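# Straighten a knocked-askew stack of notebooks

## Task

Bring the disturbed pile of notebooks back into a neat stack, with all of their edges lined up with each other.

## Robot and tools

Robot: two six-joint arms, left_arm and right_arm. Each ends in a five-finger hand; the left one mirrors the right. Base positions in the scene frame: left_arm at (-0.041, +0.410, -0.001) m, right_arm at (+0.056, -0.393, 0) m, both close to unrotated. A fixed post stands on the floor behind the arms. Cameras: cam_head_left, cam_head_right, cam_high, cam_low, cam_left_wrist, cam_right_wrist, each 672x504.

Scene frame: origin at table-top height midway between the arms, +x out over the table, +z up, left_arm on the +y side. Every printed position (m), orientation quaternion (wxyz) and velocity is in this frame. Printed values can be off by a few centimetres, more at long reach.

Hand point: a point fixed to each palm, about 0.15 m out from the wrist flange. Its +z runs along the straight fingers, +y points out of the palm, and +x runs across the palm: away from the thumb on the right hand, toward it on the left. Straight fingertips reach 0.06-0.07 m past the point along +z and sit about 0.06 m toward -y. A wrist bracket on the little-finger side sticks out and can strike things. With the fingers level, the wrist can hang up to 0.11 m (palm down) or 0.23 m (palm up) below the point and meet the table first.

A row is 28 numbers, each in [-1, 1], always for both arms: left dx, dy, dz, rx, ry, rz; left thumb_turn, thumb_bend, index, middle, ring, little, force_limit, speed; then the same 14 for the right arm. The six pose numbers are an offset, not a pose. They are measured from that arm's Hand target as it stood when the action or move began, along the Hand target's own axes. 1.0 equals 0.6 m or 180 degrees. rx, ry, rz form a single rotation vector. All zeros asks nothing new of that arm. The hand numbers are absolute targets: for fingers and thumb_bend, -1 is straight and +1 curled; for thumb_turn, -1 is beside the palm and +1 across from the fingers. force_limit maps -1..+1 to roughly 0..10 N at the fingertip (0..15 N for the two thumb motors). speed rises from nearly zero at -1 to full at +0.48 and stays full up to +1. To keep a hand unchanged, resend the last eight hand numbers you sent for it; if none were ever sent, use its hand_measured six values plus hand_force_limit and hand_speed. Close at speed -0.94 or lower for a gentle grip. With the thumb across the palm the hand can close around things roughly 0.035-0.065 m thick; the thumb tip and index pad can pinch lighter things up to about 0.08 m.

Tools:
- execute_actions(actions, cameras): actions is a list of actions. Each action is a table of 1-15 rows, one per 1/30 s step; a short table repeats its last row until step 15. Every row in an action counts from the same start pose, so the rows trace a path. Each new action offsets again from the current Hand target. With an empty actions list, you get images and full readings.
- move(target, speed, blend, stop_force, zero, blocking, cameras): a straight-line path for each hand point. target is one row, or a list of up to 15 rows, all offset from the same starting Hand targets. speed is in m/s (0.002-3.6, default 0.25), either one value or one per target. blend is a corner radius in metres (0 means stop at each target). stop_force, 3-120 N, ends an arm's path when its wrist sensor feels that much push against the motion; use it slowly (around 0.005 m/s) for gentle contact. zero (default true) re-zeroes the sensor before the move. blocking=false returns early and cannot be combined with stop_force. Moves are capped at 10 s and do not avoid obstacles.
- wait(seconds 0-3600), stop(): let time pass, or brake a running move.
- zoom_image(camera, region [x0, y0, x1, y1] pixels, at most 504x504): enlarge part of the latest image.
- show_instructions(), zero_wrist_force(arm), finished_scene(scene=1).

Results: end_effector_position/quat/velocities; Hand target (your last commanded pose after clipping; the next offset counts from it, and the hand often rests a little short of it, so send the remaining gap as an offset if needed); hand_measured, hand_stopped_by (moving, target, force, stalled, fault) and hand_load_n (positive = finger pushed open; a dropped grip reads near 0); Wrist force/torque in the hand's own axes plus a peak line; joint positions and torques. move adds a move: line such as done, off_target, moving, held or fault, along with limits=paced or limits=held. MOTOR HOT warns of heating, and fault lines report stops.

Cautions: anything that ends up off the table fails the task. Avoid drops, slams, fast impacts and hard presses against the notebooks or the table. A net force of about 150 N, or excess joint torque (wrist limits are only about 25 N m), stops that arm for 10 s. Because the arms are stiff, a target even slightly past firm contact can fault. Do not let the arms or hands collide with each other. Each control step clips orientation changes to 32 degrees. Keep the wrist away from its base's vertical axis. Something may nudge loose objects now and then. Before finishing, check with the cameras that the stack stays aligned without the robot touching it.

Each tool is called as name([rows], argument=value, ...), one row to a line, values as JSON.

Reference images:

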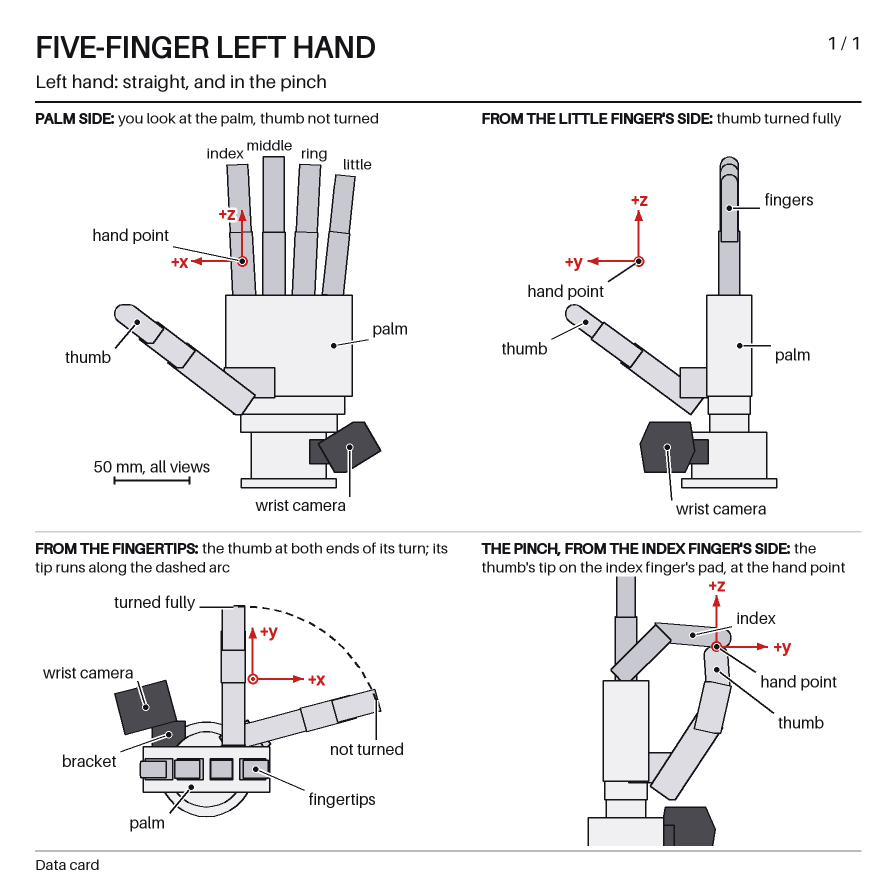

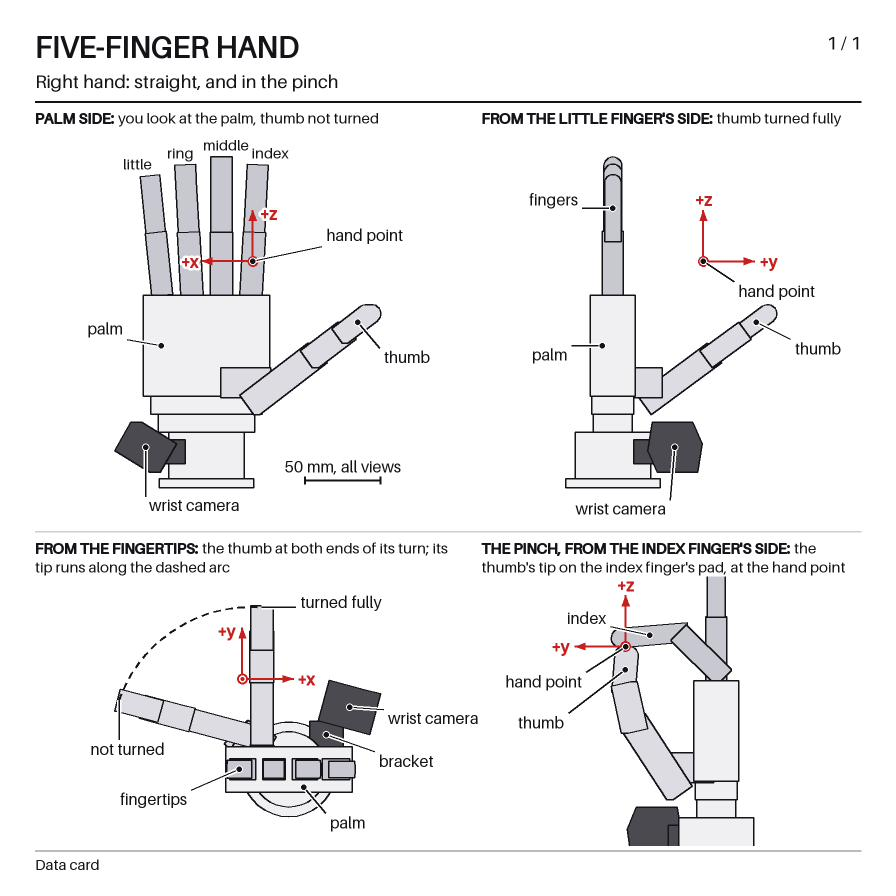

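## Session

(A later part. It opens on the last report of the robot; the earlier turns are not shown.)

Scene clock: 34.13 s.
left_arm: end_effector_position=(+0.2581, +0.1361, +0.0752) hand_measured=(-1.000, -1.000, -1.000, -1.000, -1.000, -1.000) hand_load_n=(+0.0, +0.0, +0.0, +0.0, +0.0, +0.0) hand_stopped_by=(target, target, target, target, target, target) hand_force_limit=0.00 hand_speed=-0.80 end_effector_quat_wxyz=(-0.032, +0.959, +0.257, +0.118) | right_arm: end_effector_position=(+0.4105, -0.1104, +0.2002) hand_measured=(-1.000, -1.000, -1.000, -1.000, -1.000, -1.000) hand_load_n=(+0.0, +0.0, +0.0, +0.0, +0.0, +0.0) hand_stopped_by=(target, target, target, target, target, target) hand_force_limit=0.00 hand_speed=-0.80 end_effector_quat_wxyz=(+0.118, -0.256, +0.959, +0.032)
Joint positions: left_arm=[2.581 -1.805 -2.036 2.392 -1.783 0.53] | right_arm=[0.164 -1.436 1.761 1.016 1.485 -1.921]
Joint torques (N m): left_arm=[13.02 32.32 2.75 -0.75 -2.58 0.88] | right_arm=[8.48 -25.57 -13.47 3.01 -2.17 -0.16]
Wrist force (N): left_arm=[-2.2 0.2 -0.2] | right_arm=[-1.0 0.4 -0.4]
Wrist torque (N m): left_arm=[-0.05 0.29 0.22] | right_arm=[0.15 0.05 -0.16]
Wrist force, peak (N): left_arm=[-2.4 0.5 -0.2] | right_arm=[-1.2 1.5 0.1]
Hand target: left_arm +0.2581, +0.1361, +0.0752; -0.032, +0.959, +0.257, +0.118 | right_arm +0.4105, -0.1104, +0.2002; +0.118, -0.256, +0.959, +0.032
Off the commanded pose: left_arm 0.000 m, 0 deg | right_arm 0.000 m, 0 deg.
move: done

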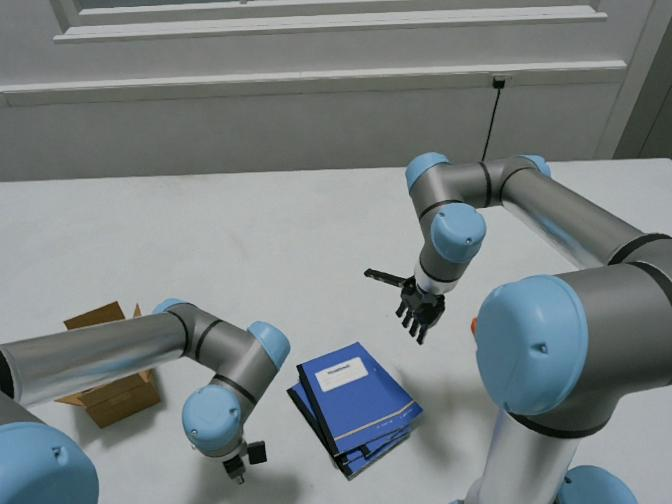

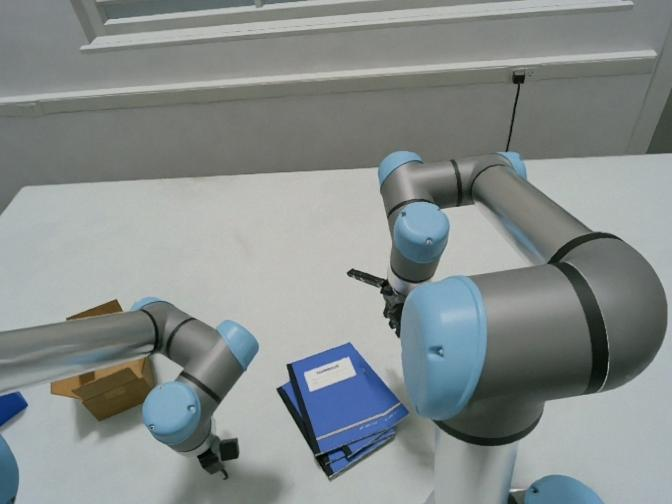

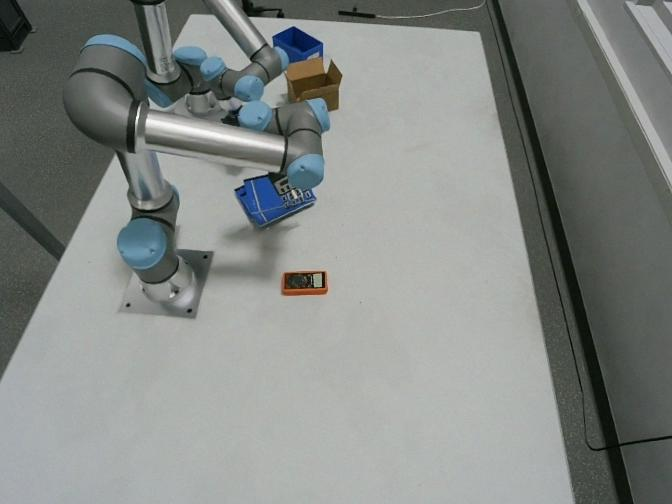

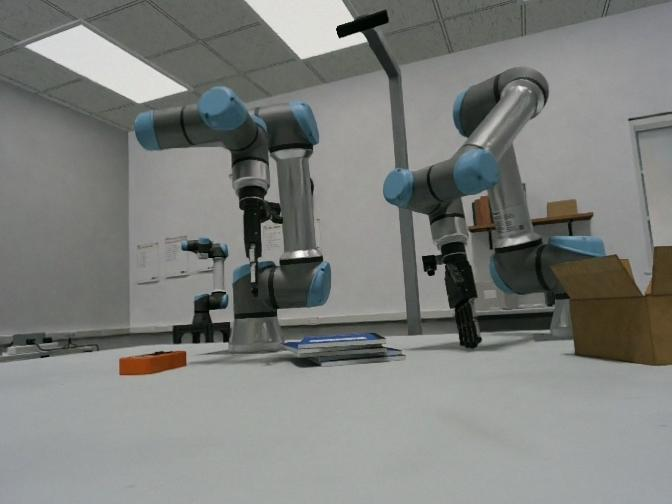

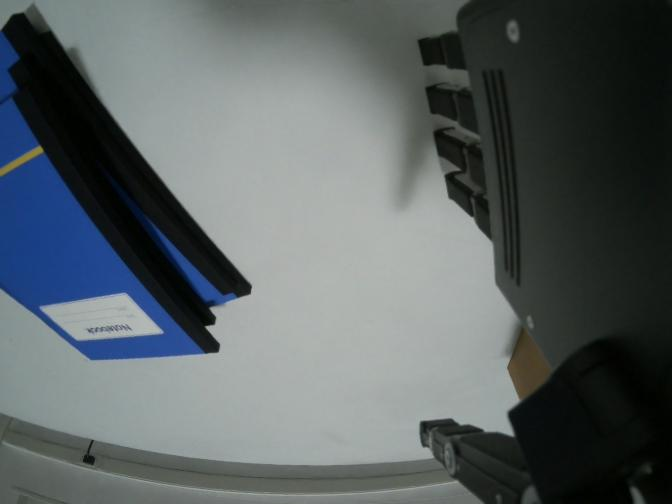

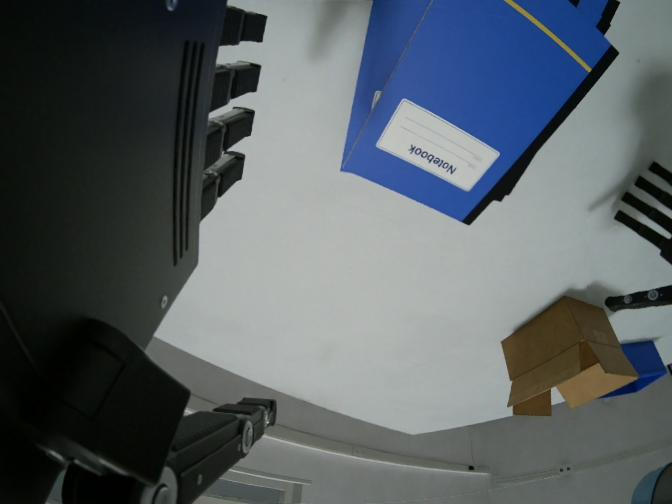

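move(target=[0,0,0,0,0,0,-1,-1,-1,-1,-1,-1,0,-0.8,0.0403,0,0.1617,0,0,0,-1,-1,-1,-1,-1,-1,0,-0.8], speed=0.15, cameras=["cam_head_left","cam_high","cam_low","cam_right_wrist"])

zoom_image(camera="cam_high", region=[210, 120, 340, 240])

Scene clock: 35.47 s.
left_arm: end_effector_position=(+0.2581, +0.1361, +0.0752) hand_measured=(-1.000, -1.000, -1.000, -1.000, -1.000, -1.000) hand_load_n=(+0.0, +0.0, +0.0, +0.0, +0.0, +0.0) hand_stopped_by=(target, target, target, target, target, target) hand_force_limit=0.00 hand_speed=-0.80 end_effector_quat_wxyz=(-0.032, +0.959, +0.257, +0.118) | right_arm: end_effector_position=(+0.4105, -0.1103, +0.1003) hand_measured=(-1.000, -1.000, -1.000, -1.000, -1.000, -1.000) hand_load_n=(+0.0, +0.0, +0.0, +0.0, +0.0, +0.0) hand_stopped_by=(target, target, target, target, target, target) hand_force_limit=0.00 hand_speed=-0.80 end_effector_quat_wxyz=(+0.118, -0.256, +0.959, +0.032)
Joint positions: left_arm=[2.581 -1.805 -2.036 2.392 -1.783 0.53] | right_arm=[0.164 -1.328 1.914 0.756 1.485 -1.921]
Joint torques (N m): left_arm=[12.15 31.3 2.96 -1 -2.39 0.92] | right_arm=[6.73 -19.94 -12.84 0.01 -0.13 1.97]
Wrist force (N): left_arm=[-1.9 0.0 -0.2] | right_arm=[-1.2 0.2 -0.3]
Wrist torque (N m): left_arm=[-0.07 0.27 0.24] | right_arm=[0.06 0.07 -0.13]
Wrist force, peak (N): left_arm=[-2.4 0.4 -0.3] | right_arm=[-1.3 0.3 -1.8]
Hand target: left_arm +0.2581, +0.1361, +0.0752; -0.032, +0.959, +0.257, +0.118 | right_arm +0.4105, -0.1103, +0.1002; +0.118, -0.256, +0.959, +0.032
Off the commanded pose: left_arm 0.000 m, 0 deg | right_arm 0.000 m, 0 deg.
move: done

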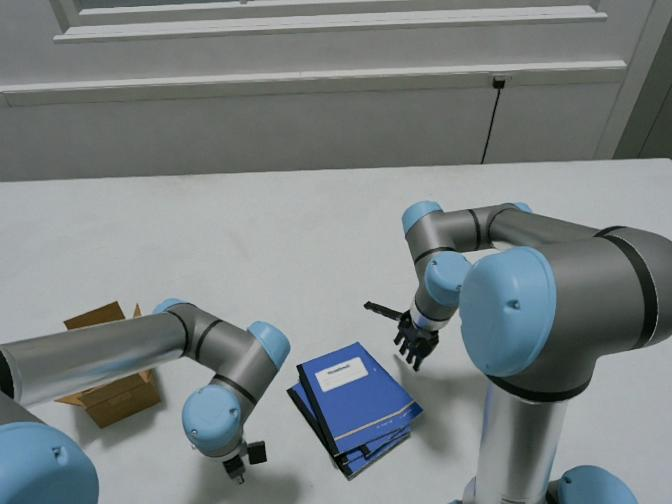

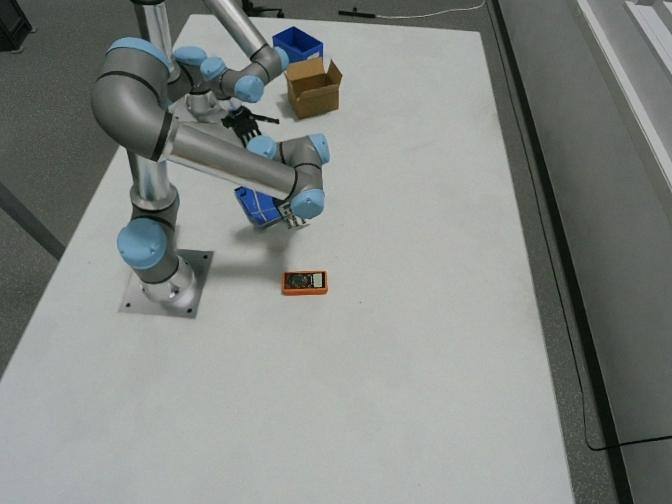

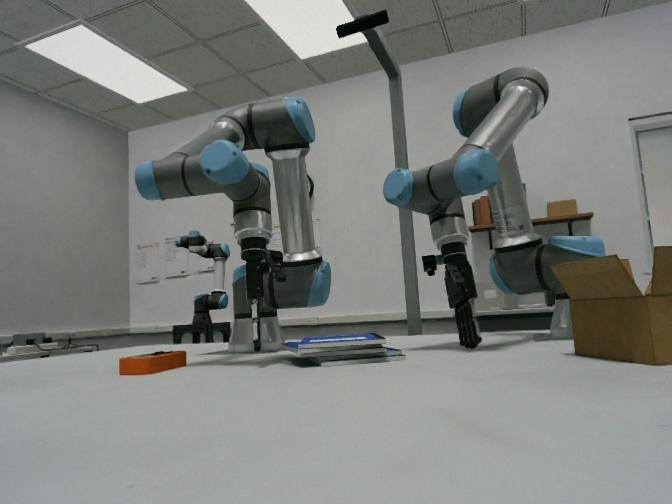

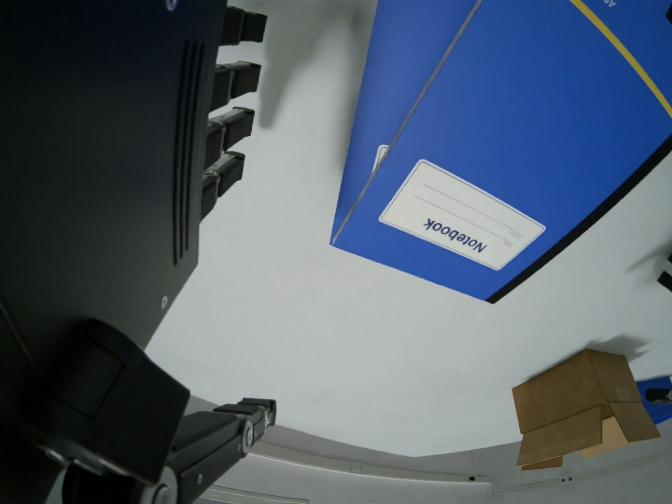

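Scaled by 3.877 from the camera's image (finer frame: 960x720).

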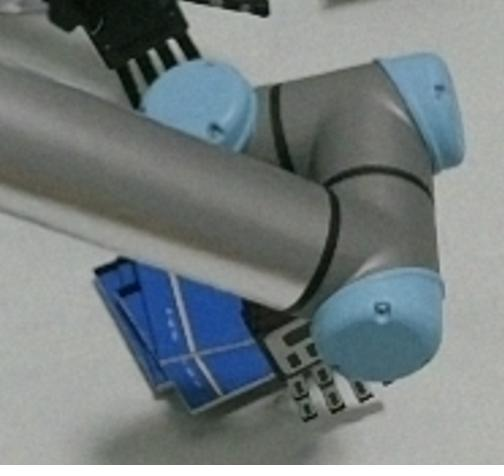

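move(target=[0,0,0,0,0,0,-1,-1,-1,-1,-1,-1,0,-0.8,0.0139,0,0.0557,0,0,0,-1,-1,-1,-1,-1,-1,0,-0.8], speed=0.015, stop_force=4)

Scene clock: 38.30 s.
left_arm: end_effector_position=(+0.2581, +0.1361, +0.0752) hand_measured=(-1.000, -1.000, -1.000, -1.000, -1.000, -1.000) hand_load_n=(+0.0, +0.0, -0.5, +0.0, +0.0, +0.0) hand_stopped_by=(target, target, target, target, target, target) hand_force_limit=0.00 hand_speed=-0.80 end_effector_quat_wxyz=(-0.032, +0.959, +0.257, +0.118) | right_arm: end_effector_position=(+0.4104, -0.1103, +0.0742) hand_measured=(-1.000, -1.000, -1.000, -1.000, -1.000, -1.000) hand_load_n=(-0.5, -0.5, +0.0, +0.0, +0.0, +0.0) hand_stopped_by=(target, target, target, target, target, target) hand_force_limit=0.00 hand_speed=-0.80 end_effector_quat_wxyz=(+0.118, -0.256, +0.959, +0.032)
Joint positions: left_arm=[2.581 -1.805 -2.036 2.392 -1.783 0.53] | right_arm=[0.164 -1.29 1.945 0.687 1.485 -1.921]
Joint torques (N m): left_arm=[13.62 33.17 3 -1.25 -1.9 0.92] | right_arm=[6.9 -32.66 -20.85 1.21 -1.79 2]
Wrist force (N): left_arm=[-2.0 0.3 -0.3] | right_arm=[-3.0 -0.1 -5.6]
Wrist torque (N m): left_arm=[-0.03 0.28 0.23] | right_arm=[0.37 0.27 -0.25]
Wrist force, peak (N): left_arm=[-2.4 0.1 -0.4] | right_arm=[-5.2 0.1 -15.9]
Hand target: left_arm +0.2581, +0.1361, +0.0752; -0.032, +0.959, +0.257, +0.118 | right_arm +0.4105, -0.1103, +0.0742; +0.118, -0.256, +0.959, +0.032 (not the last commanded pose)
Off the commanded pose: left_arm 0.000 m, 0 deg | right_arm 0.008 m, 0 deg.
move: contact (right_arm)

move(target=[0,0,0,0,0,0,-1,-1,-1,-1,-1,-1,0,-0.8,0.0153,0,-0.0075,0,0,0,-1,-1,-1,-1,-1,-1,0,-0.8], speed=0.03)

move(target=[0,0,0,0,0,0,-1,-1,-1,-1,-1,-1,0,-0.8,0,0.14,0,0,0,0,-1,-1,-1,-1,-1,-1,0,-0.8], speed=0.04, stop_force=20, cameras=["cam_head_left","cam_head_right","cam_high","cam_low","cam_left_wrist","cam_right_wrist"])

Scene clock: 40.07 s.
left_arm: end_effector_position=(+0.2581, +0.1361, +0.0752) hand_measured=(-1.000, -1.000, -1.000, -1.000, -1.000, -1.000) hand_load_n=(+0.0, +0.0, +0.0, +0.0, +0.0, +0.0) hand_stopped_by=(target, target, target, target, target, target) hand_force_limit=0.00 hand_speed=-0.80 end_effector_quat_wxyz=(-0.032, +0.959, +0.257, +0.118) | right_arm: end_effector_position=(+0.4017, -0.1153, +0.0764) hand_measured=(-1.000, -1.000, -1.000, -1.000, -1.000, -1.000) hand_load_n=(+0.0, +0.0, +0.0, +0.0, +0.0, +0.0) hand_stopped_by=(target, target, target, target, target, target) hand_force_limit=0.00 hand_speed=-0.80 end_effector_quat_wxyz=(+0.118, -0.256, +0.959, +0.032) end_effector_velocity=(+0.002, +0.001, -0.001) end_effector_angular_velocity=(-0.001, +0.001, +0.000)
Joint positions: left_arm=[2.581 -1.805 -2.036 2.392 -1.783 0.53] | right_arm=[0.153 -1.315 1.972 0.686 1.482 -1.931]
Joint velocities: left_arm=[within noise] | right_arm=[0.002 0.005 -0.005 0.001 0.001 0.001]
Joint torques (N m): left_arm=[13.07 32.26 4.54 -1.1 -1.95 0.85] | right_arm=[5.39 -18.1 -22.76 0.43 -1.88 1.31]
Wrist force (N): left_arm=[-2.3 0.4 -0.4] | right_arm=[-1.4 0.2 -0.3]
Wrist torque (N m): left_arm=[-0.01 0.32 0.21] | right_arm=[0.06 0.10 -0.03]
Wrist force, peak (N): left_arm=[-2.3 0.1 -0.5] | right_arm=[-3.3 0.2 -5.8]
Hand target: left_arm +0.2581, +0.1361, +0.0752; -0.032, +0.959, +0.257, +0.118 | right_arm +0.4018, -0.1153, +0.0764; +0.118, -0.256, +0.959, +0.032
Off the commanded pose: left_arm 0.000 m, 0 deg | right_arm 0.000 m, 0 deg.
move: done

Scene clock: 43.13 s.
left_arm: end_effector_position=(+0.2581, +0.1361, +0.0752) hand_measured=(-1.000, -1.000, -1.000, -1.000, -1.000, -1.000) hand_load_n=(+0.0, +0.0, +0.0, +0.0, +0.0, +0.0) hand_stopped_by=(target, target, target, target, target, target) hand_force_limit=0.00 hand_speed=-0.80 end_effector_quat_wxyz=(-0.032, +0.959, +0.257, +0.118) | right_arm: end_effector_position=(+0.3598, -0.0425, +0.0764) hand_measured=(-1.000, -1.000, -1.000, -1.000, -1.000, -1.000) hand_load_n=(+0.0, +0.0, +0.0, +0.0, +0.0, +0.0) hand_stopped_by=(target, target, target, target, target, target) hand_force_limit=0.00 hand_speed=-0.80 end_effector_quat_wxyz=(+0.118, -0.256, +0.959, +0.032)
Joint positions: left_arm=[2.581 -1.805 -2.036 2.392 -1.783 0.53] | right_arm=[0.403 -1.292 1.936 0.684 1.541 -1.688]
Joint torques (N m): left_arm=[12.73 32.58 3.97 -1.12 -1.62 0.66] | right_arm=[0.02 -34.21 -9.83 0.44 -2.37 -0.51]
Wrist force (N): left_arm=[-2.1 0.2 -0.3] | right_arm=[-1.2 0.1 -0.4]
Wrist torque (N m): left_arm=[-0.04 0.29 0.22] | right_arm=[0.11 0.15 -0.05]
Wrist force, peak (N): left_arm=[-2.5 0.1 0.1] | right_arm=[-1.9 -2.4 -1.3]
Hand target: left_arm +0.2581, +0.1361, +0.0752; -0.032, +0.959, +0.257, +0.118 | right_arm +0.3599, -0.0425, +0.0764; +0.118, -0.256, +0.959, +0.032
Off the commanded pose: left_arm 0.000 m, 0 deg | right_arm 0.000 m, 0 deg.
move: done

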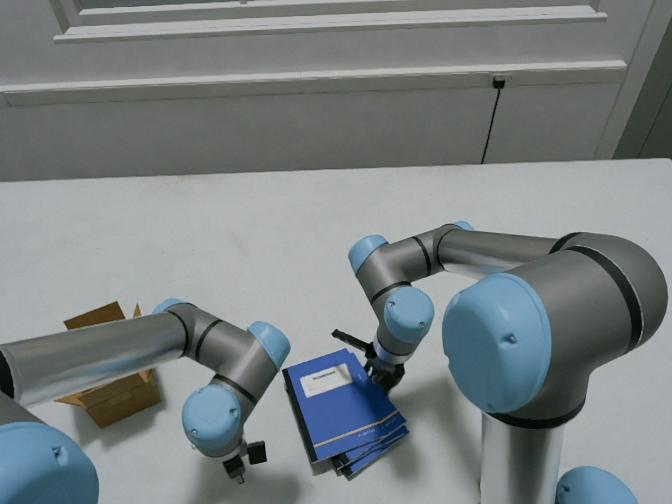

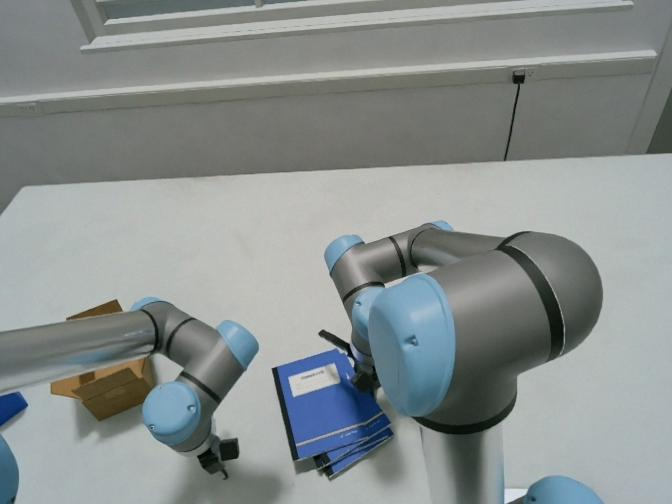

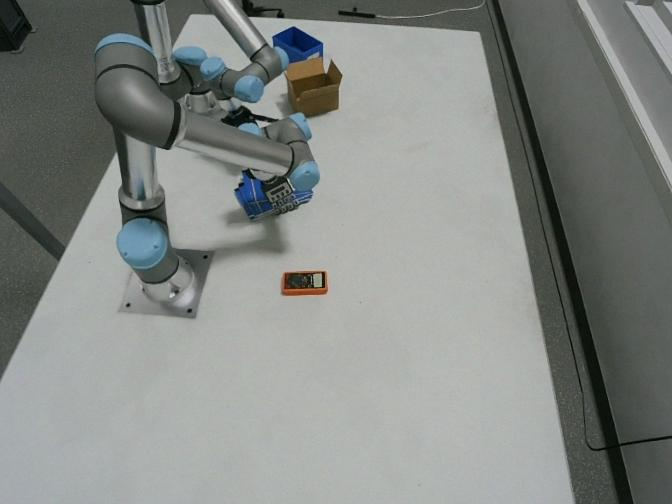

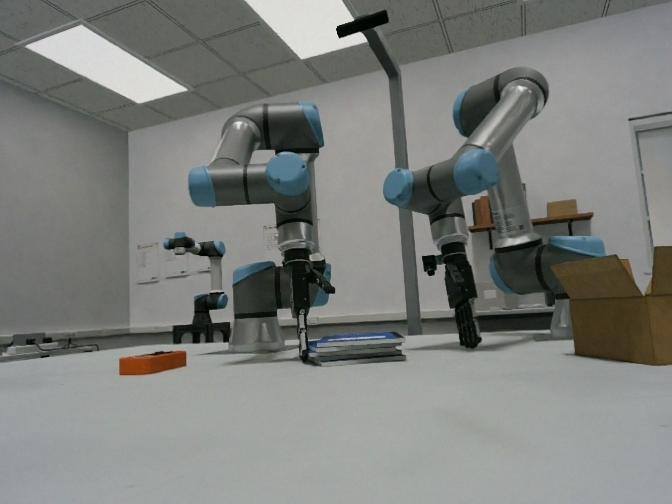

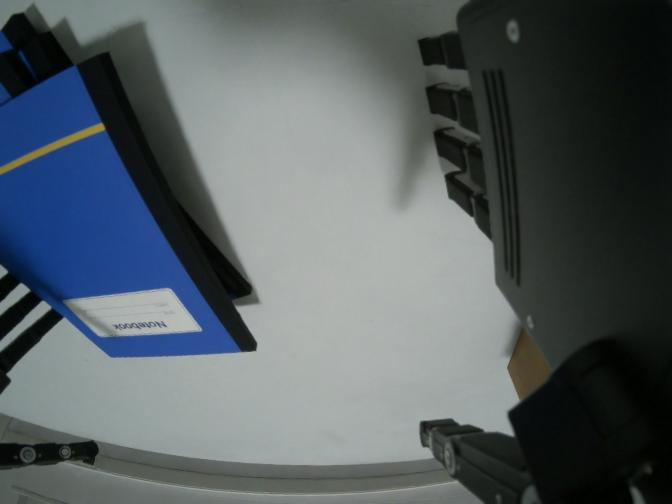

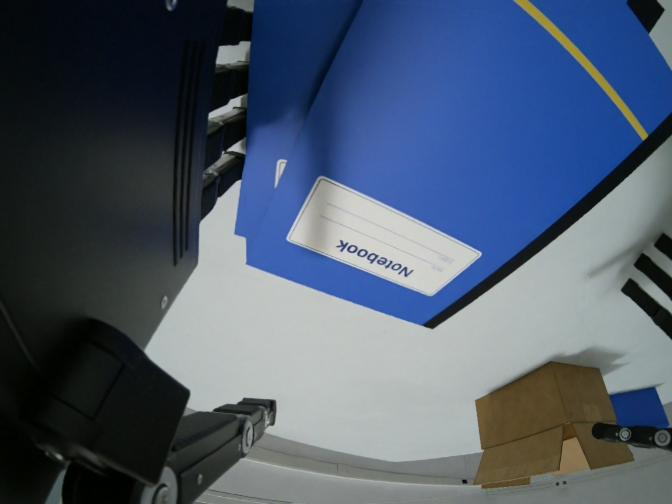

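move(target=[0,0,0,0,0,0,-1,-1,-1,-1,-1,-1,0,-0.8,0,0.06,0,0,0,0,-1,-1,-1,-1,-1,-1,0,-0.8], speed=0.04, stop_force=20, cameras=["cam_head_left","cam_high","cam_low","cam_left_wrist","cam_right_wrist"])

Scene clock: 45.77 s.
left_arm: end_effector_position=(+0.2581, +0.1361, +0.0752) hand_measured=(-1.000, -1.000, -1.000, -1.000, -1.000, -1.000) hand_load_n=(+0.0, +0.0, +0.0, +0.0, +0.0, +0.0) hand_stopped_by=(target, target, target, target, target, target) hand_force_limit=0.00 hand_speed=-0.80 end_effector_quat_wxyz=(-0.032, +0.959, +0.257, +0.118) | right_arm: end_effector_position=(+0.3419, -0.0113, +0.0764) hand_measured=(-1.000, -1.000, -1.000, -1.000, -1.000, -1.000) hand_load_n=(+0.0, +0.0, +0.0, +0.0, +0.0, +0.0) hand_stopped_by=(target, target, target, target, target, target) hand_force_limit=0.00 hand_speed=-0.80 end_effector_quat_wxyz=(+0.118, -0.256, +0.959, +0.032)
Joint positions: left_arm=[2.581 -1.805 -2.036 2.392 -1.783 0.53] | right_arm=[0.509 -1.269 1.903 0.692 1.566 -1.586]
Joint torques (N m): left_arm=[12.59 32.98 4.69 -1.6 -1.48 0.76] | right_arm=[-2.35 -35.14 -9.51 -0.02 -2.71 -0.95]
Wrist force (N): left_arm=[-2.2 0.4 -0.1] | right_arm=[-1.4 0.2 -0.6]
Wrist torque (N m): left_arm=[-0.02 0.32 0.20] | right_arm=[0.09 0.16 -0.09]
Wrist force, peak (N): left_arm=[-2.5 0.1 -0.2] | right_arm=[-1.6 -2.6 -1.4]
Hand target: left_arm +0.2581, +0.1361, +0.0752; -0.032, +0.959, +0.257, +0.118 | right_arm +0.3419, -0.0113, +0.0764; +0.118, -0.256, +0.959, +0.032
Off the commanded pose: left_arm 0.000 m, 0 deg | right_arm 0.000 m, 0 deg.
move: done

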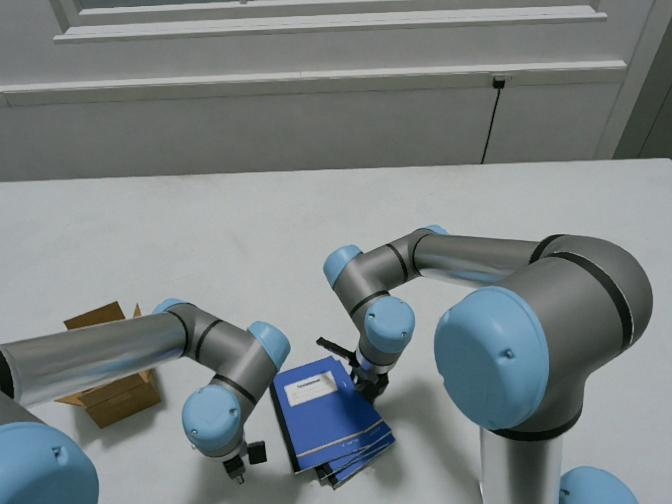

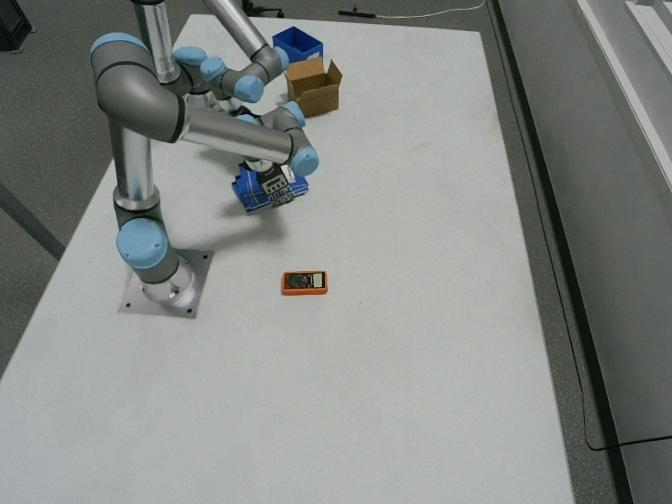

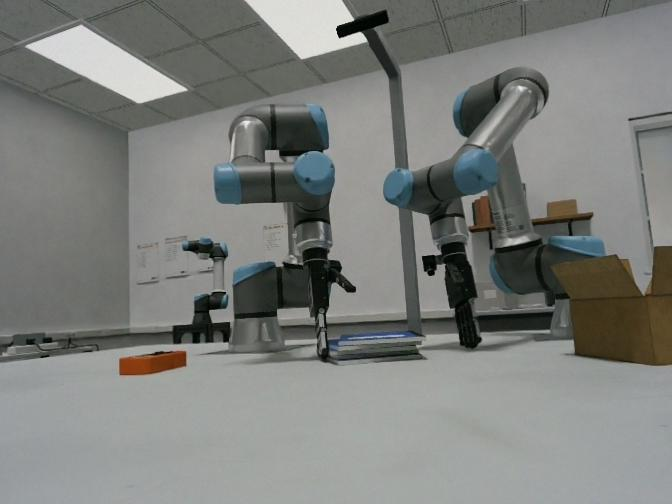

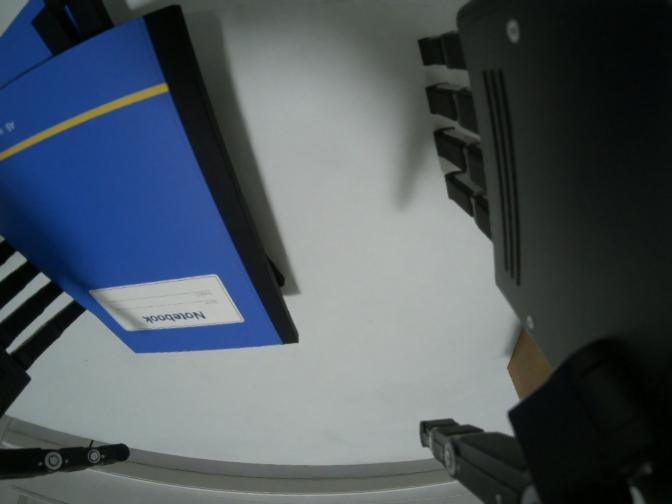

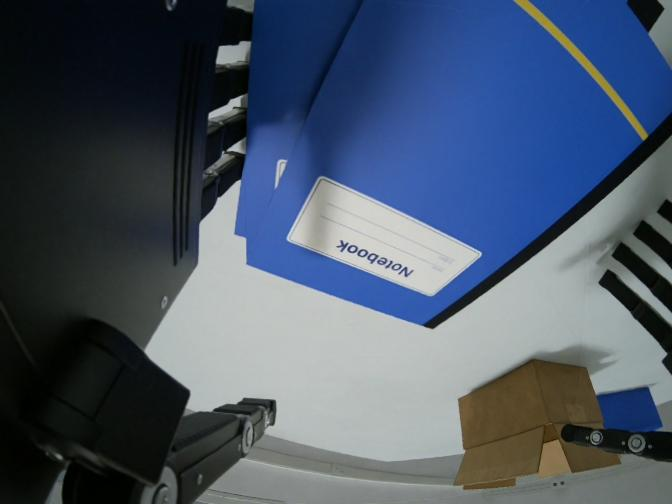

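move(target=[0,0.125,0,0,0,0,-1,-1,-1,-1,-1,-1,0,-0.8,0,0,0,0,0,0,-1,-1,-1,-1,-1,-1,0,-0.8], speed=0.06, stop_force=10)

move(target=[0,0.05,0,0,0,0,-1,-1,-1,-1,-1,-1,0,-0.8,0,0,0,0,0,0,-1,-1,-1,-1,-1,-1,0,-0.8], speed=0.02, stop_force=10, cameras=["cam_head_left","cam_high","cam_low","cam_left_wrist","cam_right_wrist"])

Scene clock: 48.47 s.
left_arm: end_effector_position=(+0.2955, +0.0712, +0.0752) hand_measured=(-1.000, -1.000, -1.000, -1.000, -1.000, -1.000) hand_load_n=(+0.0, +0.0, +0.0, +0.0, +0.0, +0.0) hand_stopped_by=(target, target, target, target, target, target) hand_force_limit=0.00 hand_speed=-0.80 end_effector_quat_wxyz=(-0.032, +0.959, +0.257, +0.118) | right_arm: end_effector_position=(+0.3419, -0.0113, +0.0764) hand_measured=(-1.000, -1.000, -1.000, -1.000, -1.000, -1.000) hand_load_n=(+0.0, +0.0, +0.0, +0.0, +0.0, +0.0) hand_stopped_by=(target, target, target, target, target, target) hand_force_limit=0.00 hand_speed=-0.80 end_effector_quat_wxyz=(+0.118, -0.256, +0.959, +0.032)
Joint positions: left_arm=[2.482 -1.967 -1.811 2.308 -1.794 0.429] | right_arm=[0.509 -1.269 1.903 0.692 1.566 -1.586]
Joint torques (N m): left_arm=[12.54 34.78 14.11 -1.61 1.1 0.85] | right_arm=[-6.51 -34.5 -9.86 -0.02 -2.49 1.13]
Wrist force (N): left_arm=[-2.3 0.1 -0.5] | right_arm=[-1.3 0.2 -0.4]
Wrist torque (N m): left_arm=[-0.02 0.31 0.21] | right_arm=[0.09 0.15 -0.09]
Wrist force, peak (N): left_arm=[-2.3 0.8 -0.9] | right_arm=[-1.7 0.0 -0.6]
Hand target: left_arm +0.2955, +0.0711, +0.0752; -0.032, +0.959, +0.257, +0.118 | right_arm +0.3419, -0.0113, +0.0764; +0.118, -0.256, +0.959, +0.032
Off the commanded pose: left_arm 0.000 m, 0 deg | right_arm 0.000 m, 0 deg.
move: done

Scene clock: 50.43 s.
left_arm: end_effector_position=(+0.3052, +0.0544, +0.0752) hand_measured=(-1.000, -1.000, -1.000, -1.000, -1.000, -1.000) hand_load_n=(+0.0, +0.0, +0.0, +0.0, +0.0, +0.0) hand_stopped_by=(target, target, target, target, target, target) hand_force_limit=0.00 hand_speed=-0.80 end_effector_quat_wxyz=(-0.032, +0.959, +0.257, +0.118) | right_arm: end_effector_position=(+0.3419, -0.0113, +0.0764) hand_measured=(-1.000, -1.000, -1.000, -1.000, -1.000, -1.000) hand_load_n=(-0.5, +0.0, +0.0, +0.0, +0.0, +0.0) hand_stopped_by=(target, target, target, target, target, target) hand_force_limit=0.00 hand_speed=-0.80 end_effector_quat_wxyz=(+0.118, -0.256, +0.959, +0.032)
Joint positions: left_arm=[2.462 -2.007 -1.751 2.283 -1.796 0.409] | right_arm=[0.509 -1.269 1.903 0.692 1.566 -1.586]
Joint torques (N m): left_arm=[12.21 42.94 2.9 -1.12 0.42 0.88] | right_arm=[-6.36 -34.66 -9.87 0.14 -2.4 0.91]
Wrist force (N): left_arm=[-2.0 0.0 -0.9] | right_arm=[-1.7 0.1 -0.5]
Wrist torque (N m): left_arm=[0.00 0.26 0.21] | right_arm=[0.07 0.19 -0.10]
Wrist force, peak (N): left_arm=[-2.4 -0.6 -0.9] | right_arm=[-1.7 0.2 -0.3]
Hand target: left_arm +0.3052, +0.0544, +0.0752; -0.032, +0.959, +0.257, +0.118 (not the last commanded pose) | right_arm +0.3419, -0.0113, +0.0764; +0.118, -0.256, +0.959, +0.032
Off the commanded pose: left_arm 0.011 m, 0 deg | right_arm 0.000 m, 0 deg.
move: held (left_arm; a check stopped the path); limits=held
pose unreachable (left arm): on one or more control steps of this call, first in action 0 (counted from 0), this arm could not follow its commanded pose, so it was not sent that pose on those steps. It may still have moved: this result reports where it is.
cause: moving toward the commanded pose would bring a part of the arm too close to another arm (a part of this arm just beyond joint 4 (wrist 1) and a part of the right arm just beyond its joint 5 (wrist 2), at the place that arm is still heading or pushing toward).

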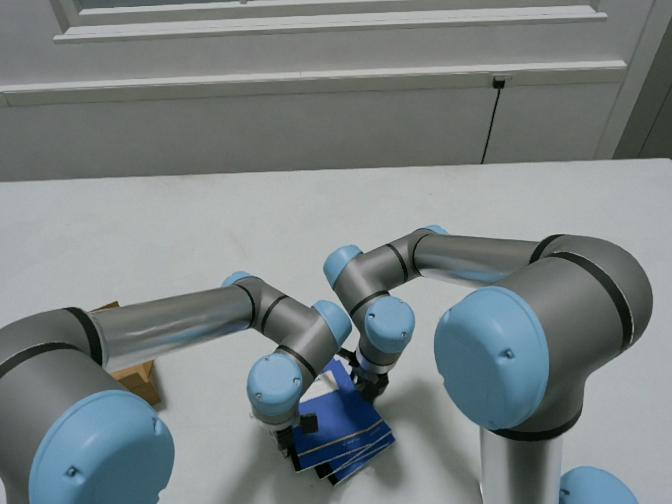

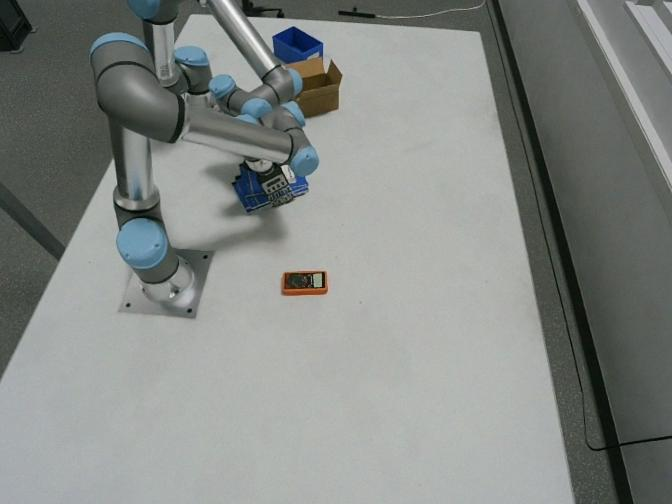

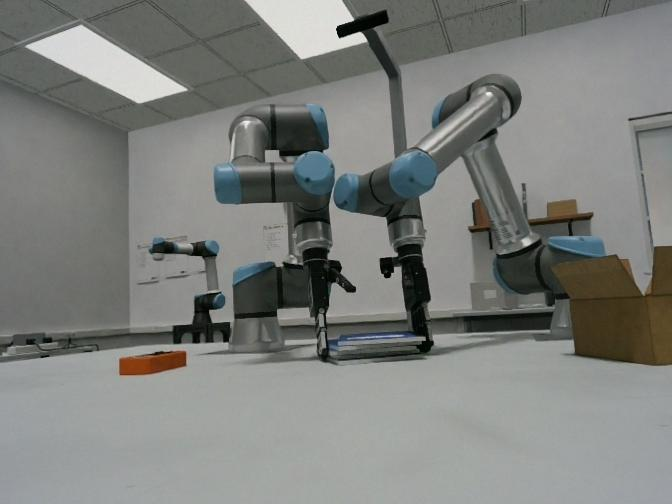

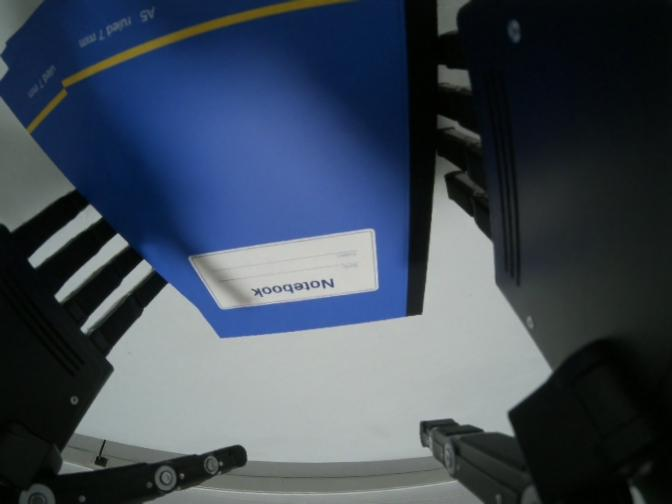

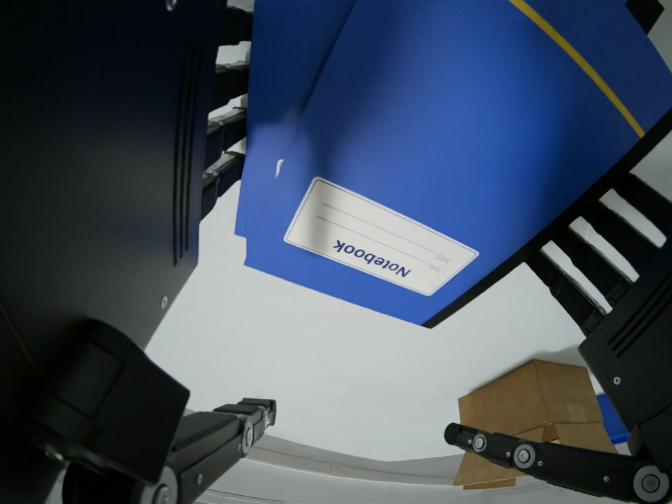

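move(target=[-0.0485,-0.0083,-0.0121,0,0,0,-1,-1,-1,-1,-1,-1,0,-0.8,0,0,0,0,0,0,-1,-1,-1,-1,-1,-1,0,-0.8], speed=0.05)

move(target=[0,0.062,0,0,0,0,-1,-1,-1,-1,-1,-1,0,-0.8,0,0,0,0,0,0,-1,-1,-1,-1,-1,-1,0,-0.8], speed=0.02, stop_force=12, cameras=["cam_head_left","cam_high","cam_low","cam_left_wrist","cam_right_wrist"])

Scene clock: 51.67 s.
left_arm: end_effector_position=(+0.2766, +0.0438, +0.0752) hand_measured=(-1.000, -1.000, -1.000, -1.000, -1.000, -1.000) hand_load_n=(+0.0, +0.0, +0.0, +0.0, +0.0, +0.0) hand_stopped_by=(target, target, target, target, target, target) hand_force_limit=0.00 hand_speed=-0.80 end_effector_quat_wxyz=(-0.032, +0.959, +0.257, +0.118) | right_arm: end_effector_position=(+0.3419, -0.0113, +0.0764) hand_measured=(-1.000, -1.000, -1.000, -1.000, -1.000, -1.000) hand_load_n=(+0.0, -0.5, +0.0, +0.0, +0.0, +0.0) hand_stopped_by=(target, target, target, target, target, target) hand_force_limit=0.00 hand_speed=-0.80 end_effector_quat_wxyz=(+0.118, -0.256, +0.959, +0.032)
Joint positions: left_arm=[2.396 -1.997 -1.772 2.278 -1.802 0.341] | right_arm=[0.509 -1.269 1.903 0.692 1.566 -1.586]
Joint torques (N m): left_arm=[10.54 26.86 24.74 -1.62 -1.73 0.74] | right_arm=[-6.68 -35.9 -9.98 -0.03 -2.51 0.92]
Wrist force (N): left_arm=[-2.2 -0.1 -0.8] | right_arm=[-1.4 0.0 -0.6]
Wrist torque (N m): left_arm=[-0.04 0.32 0.10] | right_arm=[0.07 0.17 -0.09]
Wrist force, peak (N): left_arm=[-2.6 -0.1 -0.6] | right_arm=[-1.6 0.1 -0.6]
Hand target: left_arm +0.2767, +0.0437, +0.0752; -0.032, +0.959, +0.257, +0.118 | right_arm +0.3419, -0.0113, +0.0764; +0.118, -0.256, +0.959, +0.032
Off the commanded pose: left_arm 0.000 m, 0 deg | right_arm 0.000 m, 0 deg.
move: done

Scene clock: 52.67 s.
left_arm: end_effector_position=(+0.2774, +0.0427, +0.0752) hand_measured=(-1.000, -1.000, -1.000, -1.000, -1.000, -1.000) hand_load_n=(+0.0, +0.0, +0.0, +0.0, +0.0, +0.0) hand_stopped_by=(target, target, target, target, target, target) hand_force_limit=0.00 hand_speed=-0.80 end_effector_quat_wxyz=(-0.032, +0.959, +0.257, +0.118) | right_arm: end_effector_position=(+0.3419, -0.0113, +0.0764) hand_measured=(-1.000, -1.000, -1.000, -1.000, -1.000, -1.000) hand_load_n=(+0.0, +0.0, +0.0, +0.0, +0.0, +0.0) hand_stopped_by=(target, target, target, target, target, target) hand_force_limit=0.00 hand_speed=-0.80 end_effector_quat_wxyz=(+0.118, -0.256, +0.959, +0.032)
Joint positions: left_arm=[2.395 -1.999 -1.768 2.277 -1.802 0.34] | right_arm=[0.509 -1.269 1.903 0.692 1.566 -1.586]
Joint torques (N m): left_arm=[12.33 39.58 6.43 -1.56 -1.65 1.01] | right_arm=[-6.47 -34.63 -10.16 0.13 -2.63 0.93]
Wrist force (N): left_arm=[-1.9 0.1 -0.8] | right_arm=[-1.4 0.1 -0.5]
Wrist torque (N m): left_arm=[0.00 0.26 0.21] | right_arm=[0.09 0.16 -0.09]
Wrist force, peak (N): left_arm=[-2.5 -0.9 -0.8] | right_arm=[-1.6 0.2 -0.5]
Hand target: left_arm +0.2774, +0.0427, +0.0752; -0.032, +0.959, +0.257, +0.118 (not the last commanded pose) | right_arm +0.3419, -0.0113, +0.0764; +0.118, -0.256, +0.959, +0.032
Off the commanded pose: left_arm 0.036 m, 0 deg | right_arm 0.000 m, 0 deg.
move: held (left_arm; a check stopped the path); limits=held
pose unreachable (left arm): on one or more control steps of this call, first in action 0 (counted from 0), this arm could not follow its commanded pose, so it was not sent that pose on those steps. It may still have moved: this result reports where it is.
cause: moving toward the commanded pose would bring a part of the arm too close to another arm (a part of this arm just beyond joint 4 (wrist 1) and a part of the right arm just beyond its joint 5 (wrist 2), at the place that arm is still heading or pushing toward).

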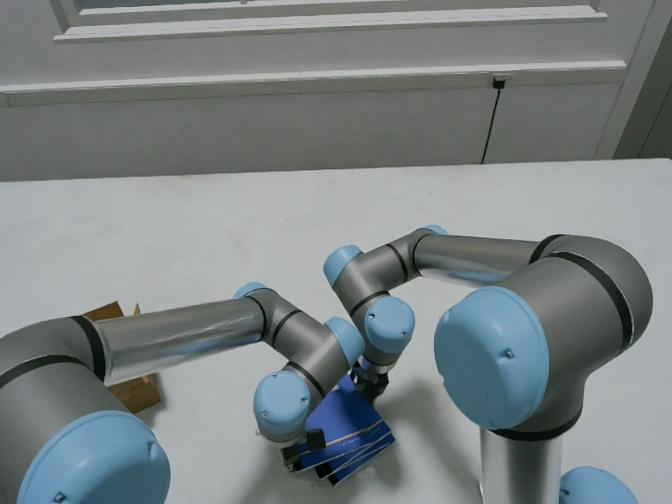

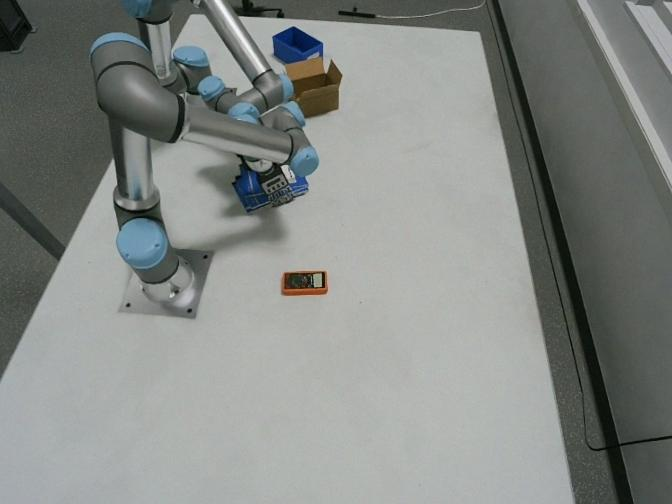

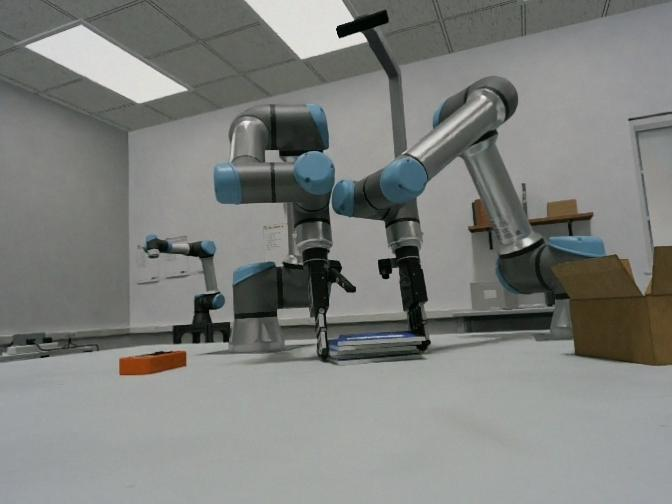

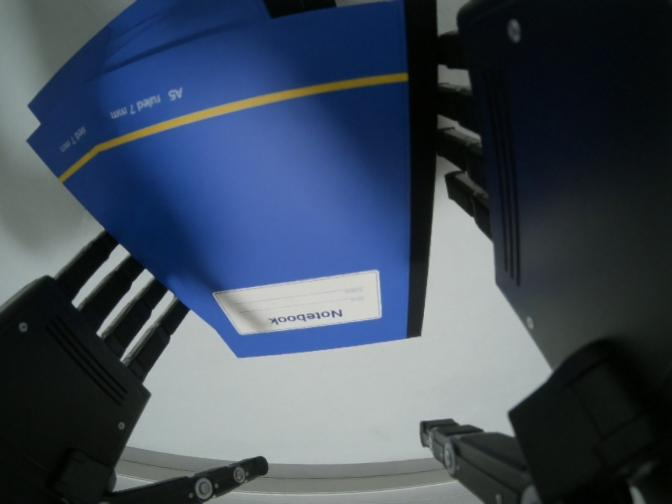

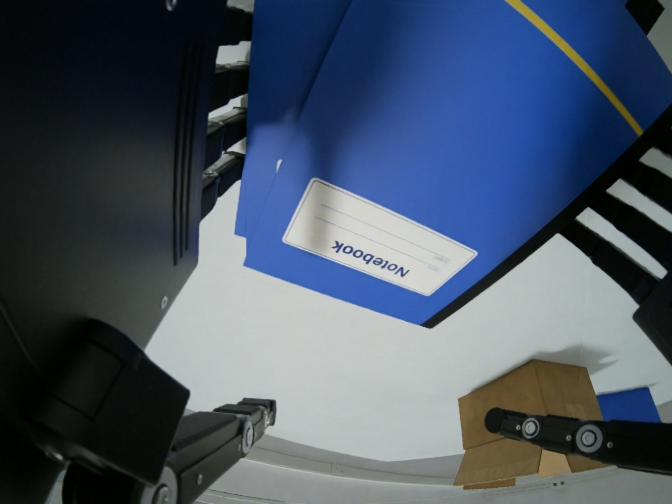

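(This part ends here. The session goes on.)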